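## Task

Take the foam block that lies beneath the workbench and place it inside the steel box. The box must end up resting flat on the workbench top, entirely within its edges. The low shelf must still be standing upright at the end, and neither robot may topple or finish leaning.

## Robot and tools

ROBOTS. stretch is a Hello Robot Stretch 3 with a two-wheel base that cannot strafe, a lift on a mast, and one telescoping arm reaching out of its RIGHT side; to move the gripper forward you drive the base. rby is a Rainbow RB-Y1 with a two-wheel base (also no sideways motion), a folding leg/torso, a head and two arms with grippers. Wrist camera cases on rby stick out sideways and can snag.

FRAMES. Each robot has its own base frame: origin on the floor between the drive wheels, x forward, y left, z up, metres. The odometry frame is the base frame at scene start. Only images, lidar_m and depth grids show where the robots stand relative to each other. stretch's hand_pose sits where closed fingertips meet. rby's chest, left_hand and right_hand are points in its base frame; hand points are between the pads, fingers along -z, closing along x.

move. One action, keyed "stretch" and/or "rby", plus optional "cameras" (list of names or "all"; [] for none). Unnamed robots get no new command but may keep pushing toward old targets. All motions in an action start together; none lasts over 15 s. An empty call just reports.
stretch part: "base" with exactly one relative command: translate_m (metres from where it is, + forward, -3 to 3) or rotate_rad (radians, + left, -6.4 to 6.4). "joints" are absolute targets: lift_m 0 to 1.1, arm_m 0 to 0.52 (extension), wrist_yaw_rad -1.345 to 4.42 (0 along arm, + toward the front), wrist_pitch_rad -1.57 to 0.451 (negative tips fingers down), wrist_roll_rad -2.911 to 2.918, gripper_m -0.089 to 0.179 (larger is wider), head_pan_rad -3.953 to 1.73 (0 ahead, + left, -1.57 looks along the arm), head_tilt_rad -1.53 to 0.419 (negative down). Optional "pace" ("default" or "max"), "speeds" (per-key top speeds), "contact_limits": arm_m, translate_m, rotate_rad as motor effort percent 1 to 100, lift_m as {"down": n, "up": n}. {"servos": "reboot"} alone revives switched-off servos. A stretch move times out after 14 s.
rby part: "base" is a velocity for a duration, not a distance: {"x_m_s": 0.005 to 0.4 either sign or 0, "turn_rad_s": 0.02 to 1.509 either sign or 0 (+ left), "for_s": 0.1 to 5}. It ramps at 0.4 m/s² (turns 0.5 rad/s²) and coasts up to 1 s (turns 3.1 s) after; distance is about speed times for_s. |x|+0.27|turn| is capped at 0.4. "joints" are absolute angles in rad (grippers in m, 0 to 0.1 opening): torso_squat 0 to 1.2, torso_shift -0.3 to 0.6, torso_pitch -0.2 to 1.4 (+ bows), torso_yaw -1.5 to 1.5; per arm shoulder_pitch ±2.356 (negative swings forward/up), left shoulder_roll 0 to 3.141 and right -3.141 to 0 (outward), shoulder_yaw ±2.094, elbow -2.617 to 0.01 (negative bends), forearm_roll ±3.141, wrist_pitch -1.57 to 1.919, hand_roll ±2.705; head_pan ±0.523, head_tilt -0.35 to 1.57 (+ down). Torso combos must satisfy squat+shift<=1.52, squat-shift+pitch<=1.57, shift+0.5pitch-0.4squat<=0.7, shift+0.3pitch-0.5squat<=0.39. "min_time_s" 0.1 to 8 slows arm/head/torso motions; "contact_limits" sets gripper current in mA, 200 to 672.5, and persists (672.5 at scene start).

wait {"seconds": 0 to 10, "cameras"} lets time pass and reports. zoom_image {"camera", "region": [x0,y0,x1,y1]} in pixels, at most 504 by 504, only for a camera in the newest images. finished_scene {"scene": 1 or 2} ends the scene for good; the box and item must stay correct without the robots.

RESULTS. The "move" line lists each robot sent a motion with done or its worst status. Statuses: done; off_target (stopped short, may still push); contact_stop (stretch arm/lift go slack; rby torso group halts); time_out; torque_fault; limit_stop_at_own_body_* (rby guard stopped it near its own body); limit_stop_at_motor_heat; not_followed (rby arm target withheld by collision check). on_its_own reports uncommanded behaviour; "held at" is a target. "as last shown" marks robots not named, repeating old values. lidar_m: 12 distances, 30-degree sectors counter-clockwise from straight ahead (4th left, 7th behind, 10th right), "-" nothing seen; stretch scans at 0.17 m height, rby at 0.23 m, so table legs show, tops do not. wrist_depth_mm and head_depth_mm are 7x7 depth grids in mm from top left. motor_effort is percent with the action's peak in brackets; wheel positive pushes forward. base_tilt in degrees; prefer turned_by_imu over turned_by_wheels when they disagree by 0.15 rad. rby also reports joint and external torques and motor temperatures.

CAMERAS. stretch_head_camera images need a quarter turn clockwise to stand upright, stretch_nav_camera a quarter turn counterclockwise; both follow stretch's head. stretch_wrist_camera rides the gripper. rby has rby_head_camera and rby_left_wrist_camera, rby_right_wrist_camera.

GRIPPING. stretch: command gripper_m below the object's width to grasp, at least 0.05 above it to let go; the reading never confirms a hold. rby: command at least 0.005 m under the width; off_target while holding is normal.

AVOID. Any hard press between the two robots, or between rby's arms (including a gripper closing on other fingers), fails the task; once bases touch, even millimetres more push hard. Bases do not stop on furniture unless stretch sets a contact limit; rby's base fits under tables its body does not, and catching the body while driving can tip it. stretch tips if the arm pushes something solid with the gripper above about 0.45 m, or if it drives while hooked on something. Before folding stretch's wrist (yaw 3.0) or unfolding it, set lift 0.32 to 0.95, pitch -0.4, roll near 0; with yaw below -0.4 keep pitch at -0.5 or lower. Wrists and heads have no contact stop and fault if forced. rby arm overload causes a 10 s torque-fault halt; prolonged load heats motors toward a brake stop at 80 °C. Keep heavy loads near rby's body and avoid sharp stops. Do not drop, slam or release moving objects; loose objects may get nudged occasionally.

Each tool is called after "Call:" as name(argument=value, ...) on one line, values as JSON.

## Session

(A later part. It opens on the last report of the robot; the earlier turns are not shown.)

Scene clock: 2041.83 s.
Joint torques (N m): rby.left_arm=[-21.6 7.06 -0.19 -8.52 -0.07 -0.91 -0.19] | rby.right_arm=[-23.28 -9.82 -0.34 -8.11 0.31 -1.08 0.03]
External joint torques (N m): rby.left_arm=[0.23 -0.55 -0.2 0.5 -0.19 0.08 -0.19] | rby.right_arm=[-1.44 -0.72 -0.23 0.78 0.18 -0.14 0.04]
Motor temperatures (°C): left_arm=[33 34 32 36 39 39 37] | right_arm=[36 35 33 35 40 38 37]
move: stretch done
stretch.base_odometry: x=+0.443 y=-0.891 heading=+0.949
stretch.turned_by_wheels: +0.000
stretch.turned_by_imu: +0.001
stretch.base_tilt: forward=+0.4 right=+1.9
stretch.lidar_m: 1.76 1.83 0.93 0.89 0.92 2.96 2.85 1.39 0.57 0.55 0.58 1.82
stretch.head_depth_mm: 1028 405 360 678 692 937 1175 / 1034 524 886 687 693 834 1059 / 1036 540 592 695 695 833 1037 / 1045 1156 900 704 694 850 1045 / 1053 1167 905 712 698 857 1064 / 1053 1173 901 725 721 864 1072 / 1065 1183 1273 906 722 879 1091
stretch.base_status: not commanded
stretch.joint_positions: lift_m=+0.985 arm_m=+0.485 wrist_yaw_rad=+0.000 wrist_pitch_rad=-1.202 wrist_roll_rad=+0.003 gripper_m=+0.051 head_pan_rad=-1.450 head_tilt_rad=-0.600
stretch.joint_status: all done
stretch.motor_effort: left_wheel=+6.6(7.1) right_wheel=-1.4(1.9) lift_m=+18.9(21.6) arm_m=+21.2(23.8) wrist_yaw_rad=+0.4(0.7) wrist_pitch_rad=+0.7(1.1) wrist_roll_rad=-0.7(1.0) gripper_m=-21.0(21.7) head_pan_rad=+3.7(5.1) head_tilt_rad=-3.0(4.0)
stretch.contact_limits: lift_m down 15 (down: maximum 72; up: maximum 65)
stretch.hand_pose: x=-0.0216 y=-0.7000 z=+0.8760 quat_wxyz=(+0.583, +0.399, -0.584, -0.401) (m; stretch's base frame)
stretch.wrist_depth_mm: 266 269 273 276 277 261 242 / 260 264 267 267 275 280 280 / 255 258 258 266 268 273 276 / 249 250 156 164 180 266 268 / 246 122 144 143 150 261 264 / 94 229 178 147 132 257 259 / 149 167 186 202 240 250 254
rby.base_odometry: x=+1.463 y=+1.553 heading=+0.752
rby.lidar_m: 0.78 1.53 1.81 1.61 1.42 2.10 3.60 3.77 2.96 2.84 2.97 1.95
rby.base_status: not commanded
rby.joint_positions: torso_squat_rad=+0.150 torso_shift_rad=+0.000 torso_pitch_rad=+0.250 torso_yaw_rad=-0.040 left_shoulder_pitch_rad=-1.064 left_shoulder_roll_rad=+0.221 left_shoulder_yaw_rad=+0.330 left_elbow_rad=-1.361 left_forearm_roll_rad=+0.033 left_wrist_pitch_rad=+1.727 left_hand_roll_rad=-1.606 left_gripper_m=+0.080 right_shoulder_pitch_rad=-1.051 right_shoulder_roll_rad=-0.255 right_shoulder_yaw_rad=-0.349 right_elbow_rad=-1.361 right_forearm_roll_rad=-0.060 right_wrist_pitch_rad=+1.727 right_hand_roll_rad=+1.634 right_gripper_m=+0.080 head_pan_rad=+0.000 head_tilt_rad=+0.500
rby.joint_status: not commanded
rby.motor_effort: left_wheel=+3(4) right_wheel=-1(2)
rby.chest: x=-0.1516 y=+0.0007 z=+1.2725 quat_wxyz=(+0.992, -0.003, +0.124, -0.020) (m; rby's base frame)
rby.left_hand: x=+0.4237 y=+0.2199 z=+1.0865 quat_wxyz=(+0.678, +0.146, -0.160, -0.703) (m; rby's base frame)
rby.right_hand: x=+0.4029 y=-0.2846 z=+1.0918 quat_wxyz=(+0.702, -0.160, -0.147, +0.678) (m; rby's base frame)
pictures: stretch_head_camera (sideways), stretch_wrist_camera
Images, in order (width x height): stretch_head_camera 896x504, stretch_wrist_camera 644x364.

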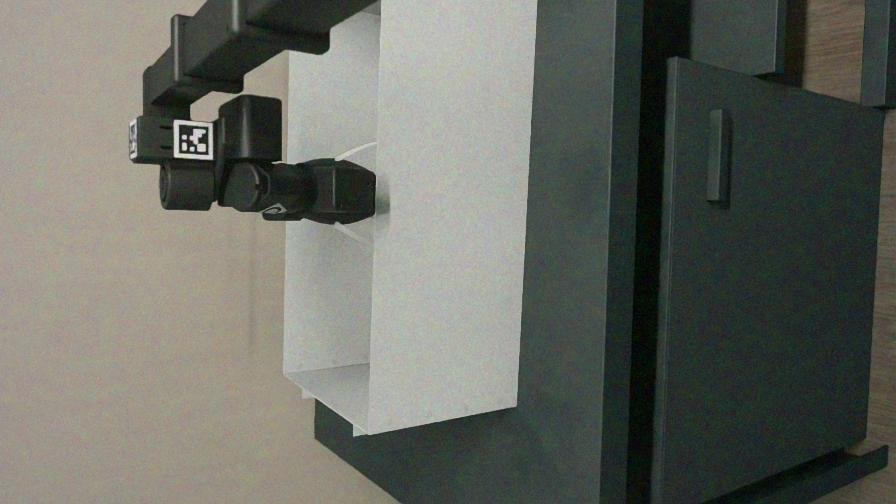

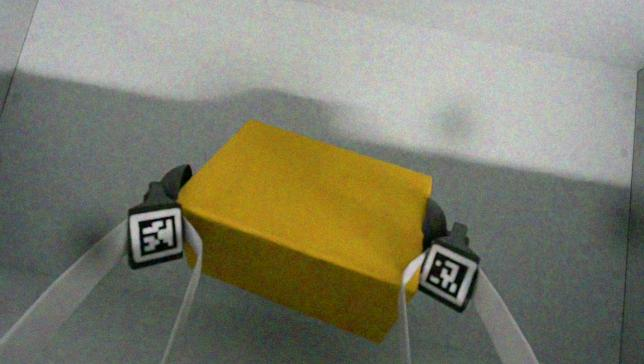

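Call:
move(stretch={"joints": {"lift_m": 0.962}, "speeds": {"lift_m": 0.04}, "contact_limits": {"lift_m": {"down": 14}}}, cameras=["stretch_wrist_camera"])

Call:
move(stretch={"joints": {"gripper_m": 0.175}}, cameras=["stretch_wrist_camera", "stretch_head_camera"])

Scene clock: 2049.40 s.
Joint torques (N m): rby.left_arm=[-21.66 7.12 0.1 -8.37 0.06 -0.79 -0.18] | rby.right_arm=[-23.28 -9.98 -0.33 -8.08 0.31 -1.15 0.06]
External joint torques (N m): rby.left_arm=[0.17 -0.49 0.08 0.65 -0.07 0.2 -0.19] | rby.right_arm=[-1.43 -0.88 -0.22 0.81 0.19 -0.2 0.07]
Motor temperatures (°C): left_arm=[33 34 32 36 39 39 37] | right_arm=[36 35 33 35 40 38 37]
move: stretch contact_stop
stretch.base_odometry: x=+0.443 y=-0.891 heading=+0.949
stretch.turned_by_wheels: +0.000
stretch.turned_by_imu: +0.001
stretch.base_tilt: forward=+0.5 right=+1.9
stretch.lidar_m: 1.76 1.83 0.92 0.89 0.92 2.95 2.85 1.39 0.57 0.55 0.58 1.82
stretch.head_depth_mm: 1026 1090 328 677 693 932 1175 / 1032 551 869 685 692 835 1063 / 1035 551 589 690 695 836 1038 / 1044 1158 897 703 696 849 1049 / 1052 1169 909 711 699 856 1062 / 1057 1173 895 722 723 868 1074 / 1062 1180 1281 906 723 876 1088
stretch.base_status: not commanded
stretch.joint_positions: lift_m=+0.963 arm_m=+0.485 wrist_yaw_rad=+0.000 wrist_pitch_rad=-1.180 wrist_roll_rad=+0.003 gripper_m=+0.051 head_pan_rad=-1.450 head_tilt_rad=-0.600
stretch.joint_status: lift_m contact_stop (moved -0.022 of -0.023)
stretch.on_its_own: lift_m is slack since a contact_stop
stretch.motor_effort: left_wheel=+6.0(7.0) right_wheel=-1.6(2.0) lift_m=+26.3(26.3) arm_m=+12.6(20.9) wrist_yaw_rad=+0.2(0.6) wrist_pitch_rad=-3.2(3.9) wrist_roll_rad=-0.6(0.9) gripper_m=-20.7(21.8) head_pan_rad=+4.3(4.4) head_tilt_rad=-2.7(3.4)
stretch.contact_limits: lift_m down 14 (down: maximum 72; up: maximum 65)
stretch.hand_pose: x=-0.0216 y=-0.7053 z=+0.8554 quat_wxyz=(+0.587, +0.393, -0.588, -0.395) (m; stretch's base frame)
stretch.wrist_depth_mm: 248 251 255 258 260 250 235 / 243 246 250 253 258 260 264 / 238 240 241 246 252 254 257 / 230 234 156 164 180 247 252 / 227 122 145 143 150 242 246 / - 223 177 147 132 237 240 / 157 183 207 218 228 231 235
rby: as last shown
rby.lidar_m: 0.79 1.52 1.81 1.60 1.41 2.10 3.61 3.76 2.97 2.85 2.95 1.94
rby.motor_effort: left_wheel=+4(4) right_wheel=-1(2)
pictures: stretch_wrist_camera
Images, in order (width x height): stretch_wrist_camera 644x364.

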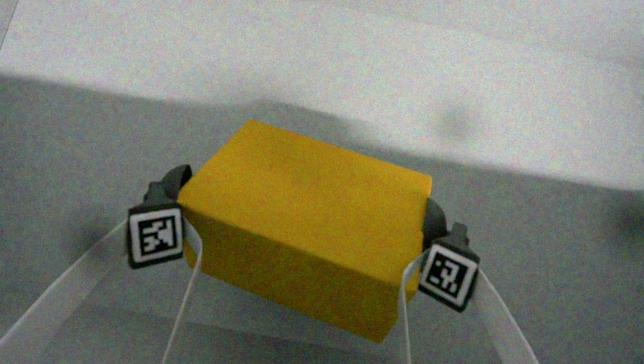

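not run: a stop came earlier in this reply.

Call:
move(stretch={"joints": {"lift_m": 0.967, "gripper_m": 0.175}}, cameras=["stretch_wrist_camera", "stretch_head_camera"])

Scene clock: 2054.63 s.
Joint torques (N m): rby.left_arm=[-21.59 6.97 -0.29 -8.46 0.1 -0.81 -0.19] | rby.right_arm=[-23.19 -10 -0.55 -8.12 0.25 -1.12 0.09]
External joint torques (N m): rby.left_arm=[0.24 -0.64 -0.3 0.57 -0.02 0.18 -0.2] | rby.right_arm=[-1.35 -0.9 -0.44 0.76 0.13 -0.17 0.1]
Motor temperatures (°C): left_arm=[33 34 32 36 39 39 37] | right_arm=[36 35 33 35 40 38 37]
move: stretch done
stretch.base_odometry: x=+0.443 y=-0.891 heading=+0.949
stretch.turned_by_wheels: +0.000
stretch.turned_by_imu: +0.001
stretch.base_tilt: forward=+0.4 right=+1.9
stretch.lidar_m: 1.76 1.83 0.93 0.89 0.92 2.95 2.84 1.39 0.57 0.55 0.58 1.82
stretch.head_depth_mm: 1035 1090 323 678 692 938 1178 / 1038 539 871 685 691 833 1061 / 1040 550 588 693 696 835 1034 / 1047 1157 895 699 696 848 1054 / 1050 1173 906 712 697 861 1066 / 1055 1180 898 725 720 868 1076 / 1064 1173 1281 901 722 879 1085
stretch.base_status: not commanded
stretch.joint_positions: lift_m=+0.967 arm_m=+0.485 wrist_yaw_rad=+0.000 wrist_pitch_rad=-1.194 wrist_roll_rad=+0.003 gripper_m=+0.175 head_pan_rad=-1.450 head_tilt_rad=-0.600
stretch.joint_status: all done
stretch.motor_effort: left_wheel=+6.0(6.5) right_wheel=-1.9(2.0) lift_m=+33.2(36.4) arm_m=+14.7(25.7) wrist_yaw_rad=+0.0(1.1) wrist_pitch_rad=-0.7(3.4) wrist_roll_rad=-0.8(0.9) gripper_m=+0.6(98.5) head_pan_rad=+3.5(4.7) head_tilt_rad=-2.1(2.8)
stretch.hand_pose: x=-0.0216 y=-0.7017 z=+0.8586 quat_wxyz=(+0.584, +0.397, -0.585, -0.399) (m; stretch's base frame)
stretch.wrist_depth_mm: 248 251 255 258 262 257 239 / 243 246 249 253 255 260 266 / 238 240 243 247 250 254 258 / 234 235 238 241 246 249 255 / 117 231 182 181 185 243 247 / 218 225 177 178 182 128 242 / 158 166 187 177 229 232 237
rby: as last shown
rby.lidar_m: 0.80 1.52 1.79 1.60 1.41 2.10 3.61 3.78 2.99 2.83 2.96 1.96
rby.motor_effort: left_wheel=+3(4) right_wheel=-1(2)
pictures: stretch_head_camera (sideways), stretch_wrist_camera
Images, in order (width x height): stretch_head_camera 896x504, stretch_wrist_camera 644x364.

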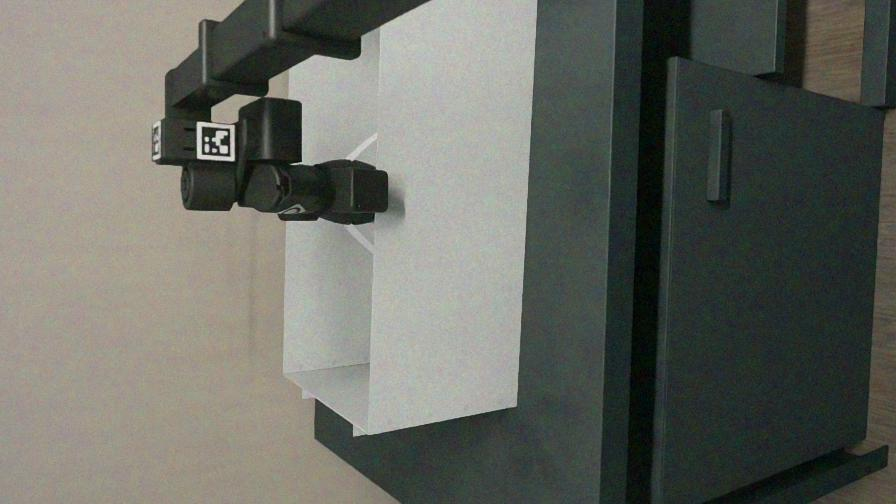

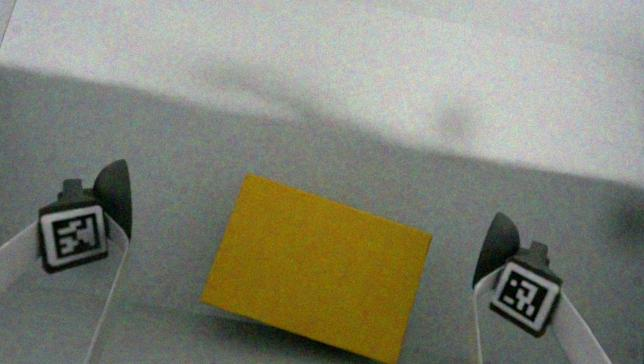

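Call:
move(stretch={"joints": {"lift_m": 1.1}}, cameras=["stretch_wrist_camera"])

Call:
move(stretch={"joints": {"wrist_pitch_rad": -0.3, "gripper_m": 0.1}}, cameras=[])

Call:
move(stretch={"joints": {"arm_m": 0.0}}, rby={"joints": {"head_tilt_rad": 0.1}}, cameras=["stretch_wrist_camera", "stretch_head_camera", "rby_head_camera"])

Scene clock: 2065.67 s.
Joint torques (N m): rby.left_arm=[-21.68 7.13 -0.13 -8.51 -0.03 -0.73 -0.26] | rby.right_arm=[-23.46 -10 -0.36 -8.16 0.29 -1.11 0.05]
External joint torques (N m): rby.left_arm=[0.15 -0.47 -0.15 0.52 -0.16 0.26 -0.26] | rby.right_arm=[-1.61 -0.9 -0.25 0.72 0.16 -0.17 0.06]
Motor temperatures (°C): left_arm=[33 34 32 36 39 39 37] | right_arm=[36 35 33 35 40 38 36]
move: stretch done
stretch.base_odometry: x=+0.443 y=-0.891 heading=+0.949
stretch.turned_by_wheels: +0.000
stretch.turned_by_imu: +0.001
stretch.base_tilt: forward=+0.4 right=+1.9
stretch.lidar_m: 1.76 1.83 0.93 0.88 0.92 2.96 2.85 1.39 0.57 0.55 0.58 1.82
stretch.head_depth_mm: 1026 1134 882 676 693 931 1181 / 463 1140 895 685 694 836 1059 / 475 524 893 694 693 837 1033 / 1046 1141 884 705 694 849 1049 / 1054 1168 910 713 698 857 1063 / 1056 1173 901 721 724 866 1080 / 1063 1166 1281 905 726 881 1093
stretch.base_status: not commanded
stretch.joint_positions: lift_m=+1.100 arm_m=+0.485 wrist_yaw_rad=+0.000 wrist_pitch_rad=-1.200 wrist_roll_rad=+0.003 gripper_m=+0.175 head_pan_rad=-1.450 head_tilt_rad=-0.600
stretch.joint_status: all done
stretch.motor_effort: left_wheel=+6.1(6.4) right_wheel=-1.7(2.0) lift_m=+36.1(38.9) arm_m=+21.3(21.9) wrist_yaw_rad=+0.5(0.7) wrist_pitch_rad=+0.4(0.7) wrist_roll_rad=-0.7(0.9) gripper_m=+1.1(1.5) head_pan_rad=+2.9(4.5) head_tilt_rad=-1.5(2.2)
stretch.hand_pose: x=-0.0216 y=-0.7003 z=+0.9911 quat_wxyz=(+0.583, +0.399, -0.584, -0.400) (m; stretch's base frame)
stretch.wrist_depth_mm: 291 355 334 308 280 259 242 / 304 384 385 391 372 336 296 / 312 376 378 387 387 394 317 / 297 366 374 379 383 388 309 / 117 361 362 314 376 356 295 / 201 250 307 310 365 127 274 / 344 178 191 222 255 265 247
rby: as last shown
rby.lidar_m: 0.79 1.52 1.80 1.60 1.41 2.09 3.60 3.77 2.98 2.85 2.95 1.94
rby.motor_effort: left_wheel=+4(4) right_wheel=-1(2)
pictures: stretch_wrist_camera
Images, in order (width x height): stretch_wrist_camera 644x364.

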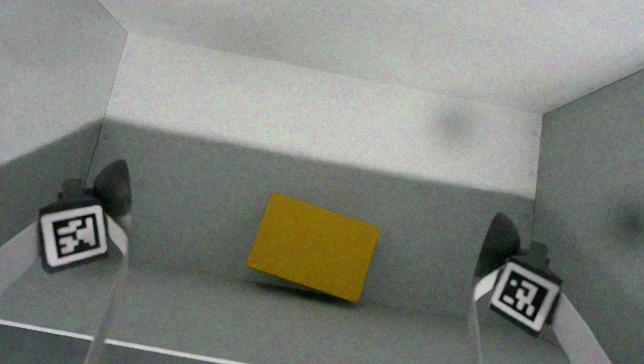

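Scene clock: 2066.97 s.
Joint torques (N m): rby.left_arm=[-21.58 6.86 -0.3 -8.44 0.12 -0.9 -0.17] | rby.right_arm=[-23.32 -10 -0.48 -8.15 0.3 -1.13 0.05]
External joint torques (N m): rby.left_arm=[0.25 -0.75 -0.32 0.58 0 0.08 -0.17] | rby.right_arm=[-1.48 -0.9 -0.37 0.73 0.17 -0.18 0.05]
Motor temperatures (°C): left_arm=[33 34 32 36 39 39 37] | right_arm=[36 35 33 35 40 38 36]
move: stretch done
stretch.base_odometry: x=+0.443 y=-0.891 heading=+0.949
stretch.turned_by_wheels: +0.000
stretch.turned_by_imu: +0.000
stretch.base_tilt: forward=+0.4 right=+1.9
stretch.lidar_m: 1.76 1.83 0.93 0.89 0.92 2.95 2.86 1.39 0.57 0.55 0.58 1.82
stretch.head_depth_mm: 1034 1141 885 677 691 932 1181 / 463 1143 892 690 692 840 1059 / 490 723 904 694 696 838 1039 / 1048 1169 904 705 697 846 1049 / 1056 1167 904 715 697 857 1061 / 1057 1176 903 723 723 867 1071 / 1060 1181 1272 904 723 876 1084
stretch.base_status: not commanded
stretch.joint_positions: lift_m=+1.100 arm_m=+0.485 wrist_yaw_rad=+0.000 wrist_pitch_rad=-0.323 wrist_roll_rad=+0.003 gripper_m=+0.100 head_pan_rad=-1.450 head_tilt_rad=-0.600
stretch.joint_status: all done
stretch.motor_effort: left_wheel=+5.9(6.3) right_wheel=-1.9(1.9) lift_m=+34.8(36.0) arm_m=+20.3(21.4) wrist_yaw_rad=+0.4(1.0) wrist_pitch_rad=+4.4(6.5) wrist_roll_rad=-0.7(0.8) gripper_m=-0.4(96.2) head_pan_rad=+3.8(5.0) head_tilt_rad=-1.2(2.1)
stretch.hand_pose: x=-0.0216 y=-0.8653 z=+1.1345 quat_wxyz=(+0.697, +0.114, -0.699, -0.114) (m; stretch's base frame)
stretch.wrist_depth_mm: 522 511 505 496 492 484 475 / 565 554 551 541 525 519 508 / 618 614 607 584 574 567 560 / 690 665 638 650 631 622 613 / 614 123 631 682 152 699 669 / - 502 540 571 137 629 667 / 286 274 474 494 509 526 567
rby: as last shown
rby.lidar_m: 0.80 1.51 1.81 1.60 1.42 2.11 3.61 3.77 2.96 2.85 2.97 1.96
pictures: none
No camera images: "cameras" was empty.

Scene clock: 2071.70 s.
Joint torques (N m): rby.left_arm=[-21.72 7.03 -0.15 -8.39 0.2 -0.79 -0.22] | rby.right_arm=[-23.38 -10.04 -0.3 -8.1 0.29 -1.15 0.1]
External joint torques (N m): rby.left_arm=[0.11 -0.58 -0.17 0.63 0.07 0.2 -0.23] | rby.right_arm=[-1.54 -0.94 -0.19 0.78 0.16 -0.2 0.1]
Motor temperatures (°C): left_arm=[33 34 32 36 39 39 37] | right_arm=[36 35 33 35 40 38 36]
move: stretch done; rby done
stretch.base_odometry: x=+0.443 y=-0.891 heading=+0.949
stretch.turned_by_wheels: +0.000
stretch.turned_by_imu: +0.001
stretch.base_tilt: forward=+0.4 right=+1.9
stretch.lidar_m: 1.76 1.83 0.93 0.89 0.92 2.96 2.85 1.39 0.57 0.55 0.57 1.82
stretch.head_depth_mm: - - - - - 907 1179 / - - - - - 877 1064 / 1044 - 877 - 676 837 1040 / 1048 1164 874 717 697 853 1048 / 1049 1172 908 713 699 855 1059 / 1052 1177 898 723 722 866 1076 / 1066 1170 1275 908 727 879 1087
stretch.base_status: not commanded
stretch.joint_positions: lift_m=+1.100 arm_m=+0.002 wrist_yaw_rad=+0.000 wrist_pitch_rad=-0.322 wrist_roll_rad=+0.003 gripper_m=+0.100 head_pan_rad=-1.450 head_tilt_rad=-0.600
stretch.joint_status: all done
joint sent to its limit — stretch.arm_m, lower limit.
stretch.motor_effort: left_wheel=+6.1(6.5) right_wheel=-1.5(2.0) lift_m=+31.3(35.2) arm_m=-21.3(25.4) wrist_yaw_rad=-0.1(0.9) wrist_pitch_rad=+4.5(4.8) wrist_roll_rad=-0.7(0.9) gripper_m=+0.7(2.1) head_pan_rad=+3.9(4.6) head_tilt_rad=-1.3(1.7)
stretch.hand_pose: x=-0.0216 y=-0.3826 z=+1.1347 quat_wxyz=(+0.697, +0.113, -0.699, -0.114) (m; stretch's base frame)
stretch.wrist_depth_mm: - 974 951 930 951 910 911 / - - - - - - 960 / - - 694 702 - - - / - 682 469 737 722 986 - / 618 123 501 497 152 758 845 / - 504 545 548 137 632 676 / 459 467 475 493 514 527 554
rby.base_odometry: x=+1.463 y=+1.553 heading=+0.752
rby.lidar_m: 0.80 1.52 1.81 1.59 1.42 2.09 3.59 3.77 2.97 2.84 2.96 1.95
rby.base_status: not commanded
rby.joint_positions: torso_squat_rad=+0.150 torso_shift_rad=+0.000 torso_pitch_rad=+0.250 torso_yaw_rad=-0.040 left_shoulder_pitch_rad=-1.064 left_shoulder_roll_rad=+0.221 left_shoulder_yaw_rad=+0.330 left_elbow_rad=-1.361 left_forearm_roll_rad=+0.033 left_wrist_pitch_rad=+1.727 left_hand_roll_rad=-1.606 left_gripper_m=+0.080 right_shoulder_pitch_rad=-1.051 right_shoulder_roll_rad=-0.255 right_shoulder_yaw_rad=-0.349 right_elbow_rad=-1.361 right_forearm_roll_rad=-0.060 right_wrist_pitch_rad=+1.727 right_hand_roll_rad=+1.634 right_gripper_m=+0.080 head_pan_rad=+0.000 head_tilt_rad=+0.100
rby.joint_status: all done
rby.motor_effort: left_wheel=+3(5) right_wheel=-1(2)
rby.chest: x=-0.1516 y=+0.0007 z=+1.2725 quat_wxyz=(+0.992, -0.003, +0.124, -0.020) (m; rby's base frame)
rby.left_hand: x=+0.4237 y=+0.2199 z=+1.0865 quat_wxyz=(+0.678, +0.146, -0.160, -0.703) (m; rby's base frame)
rby.right_hand: x=+0.4029 y=-0.2846 z=+1.0918 quat_wxyz=(+0.702, -0.160, -0.147, +0.678) (m; rby's base frame)
pictures: rby_head_camera, stretch_head_camera (sideways), stretch_wrist_camera
Images, in order (width x height): rby_head_camera 896x504, stretch_head_camera 896x504, stretch_wrist_camera 644x364.

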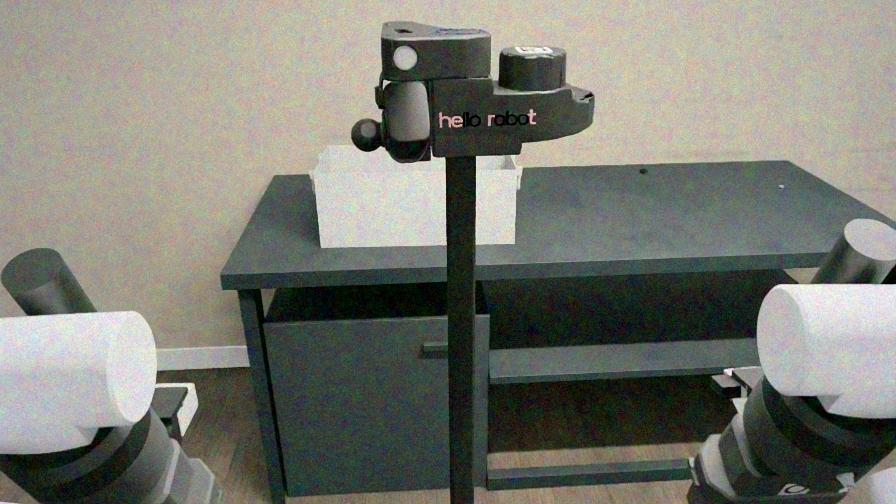

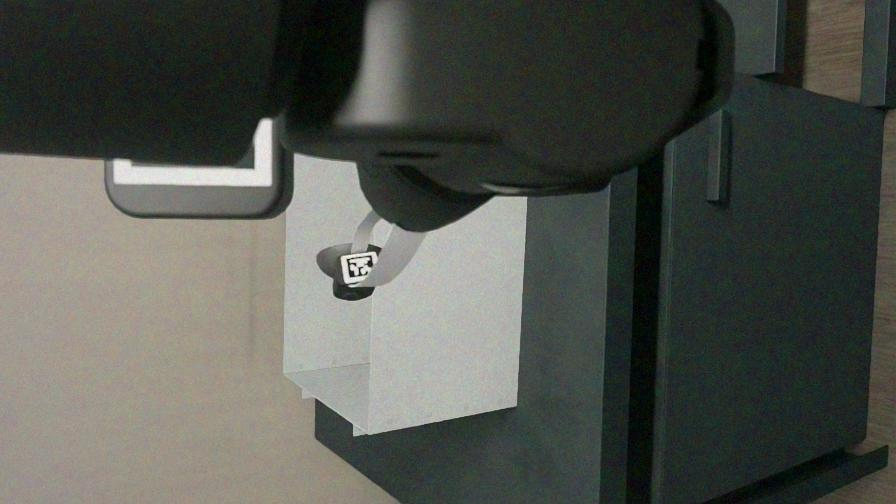

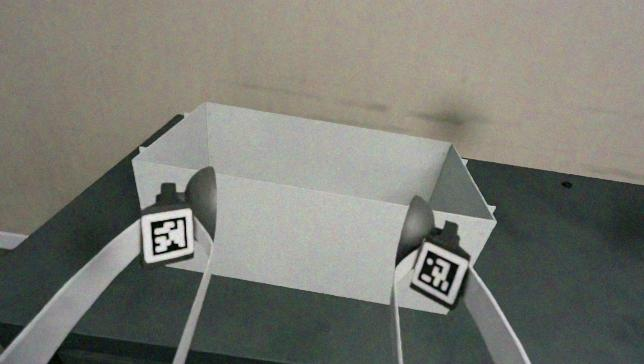

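Call:
finished_scene(scene=1)

The scene is finished: the task was done.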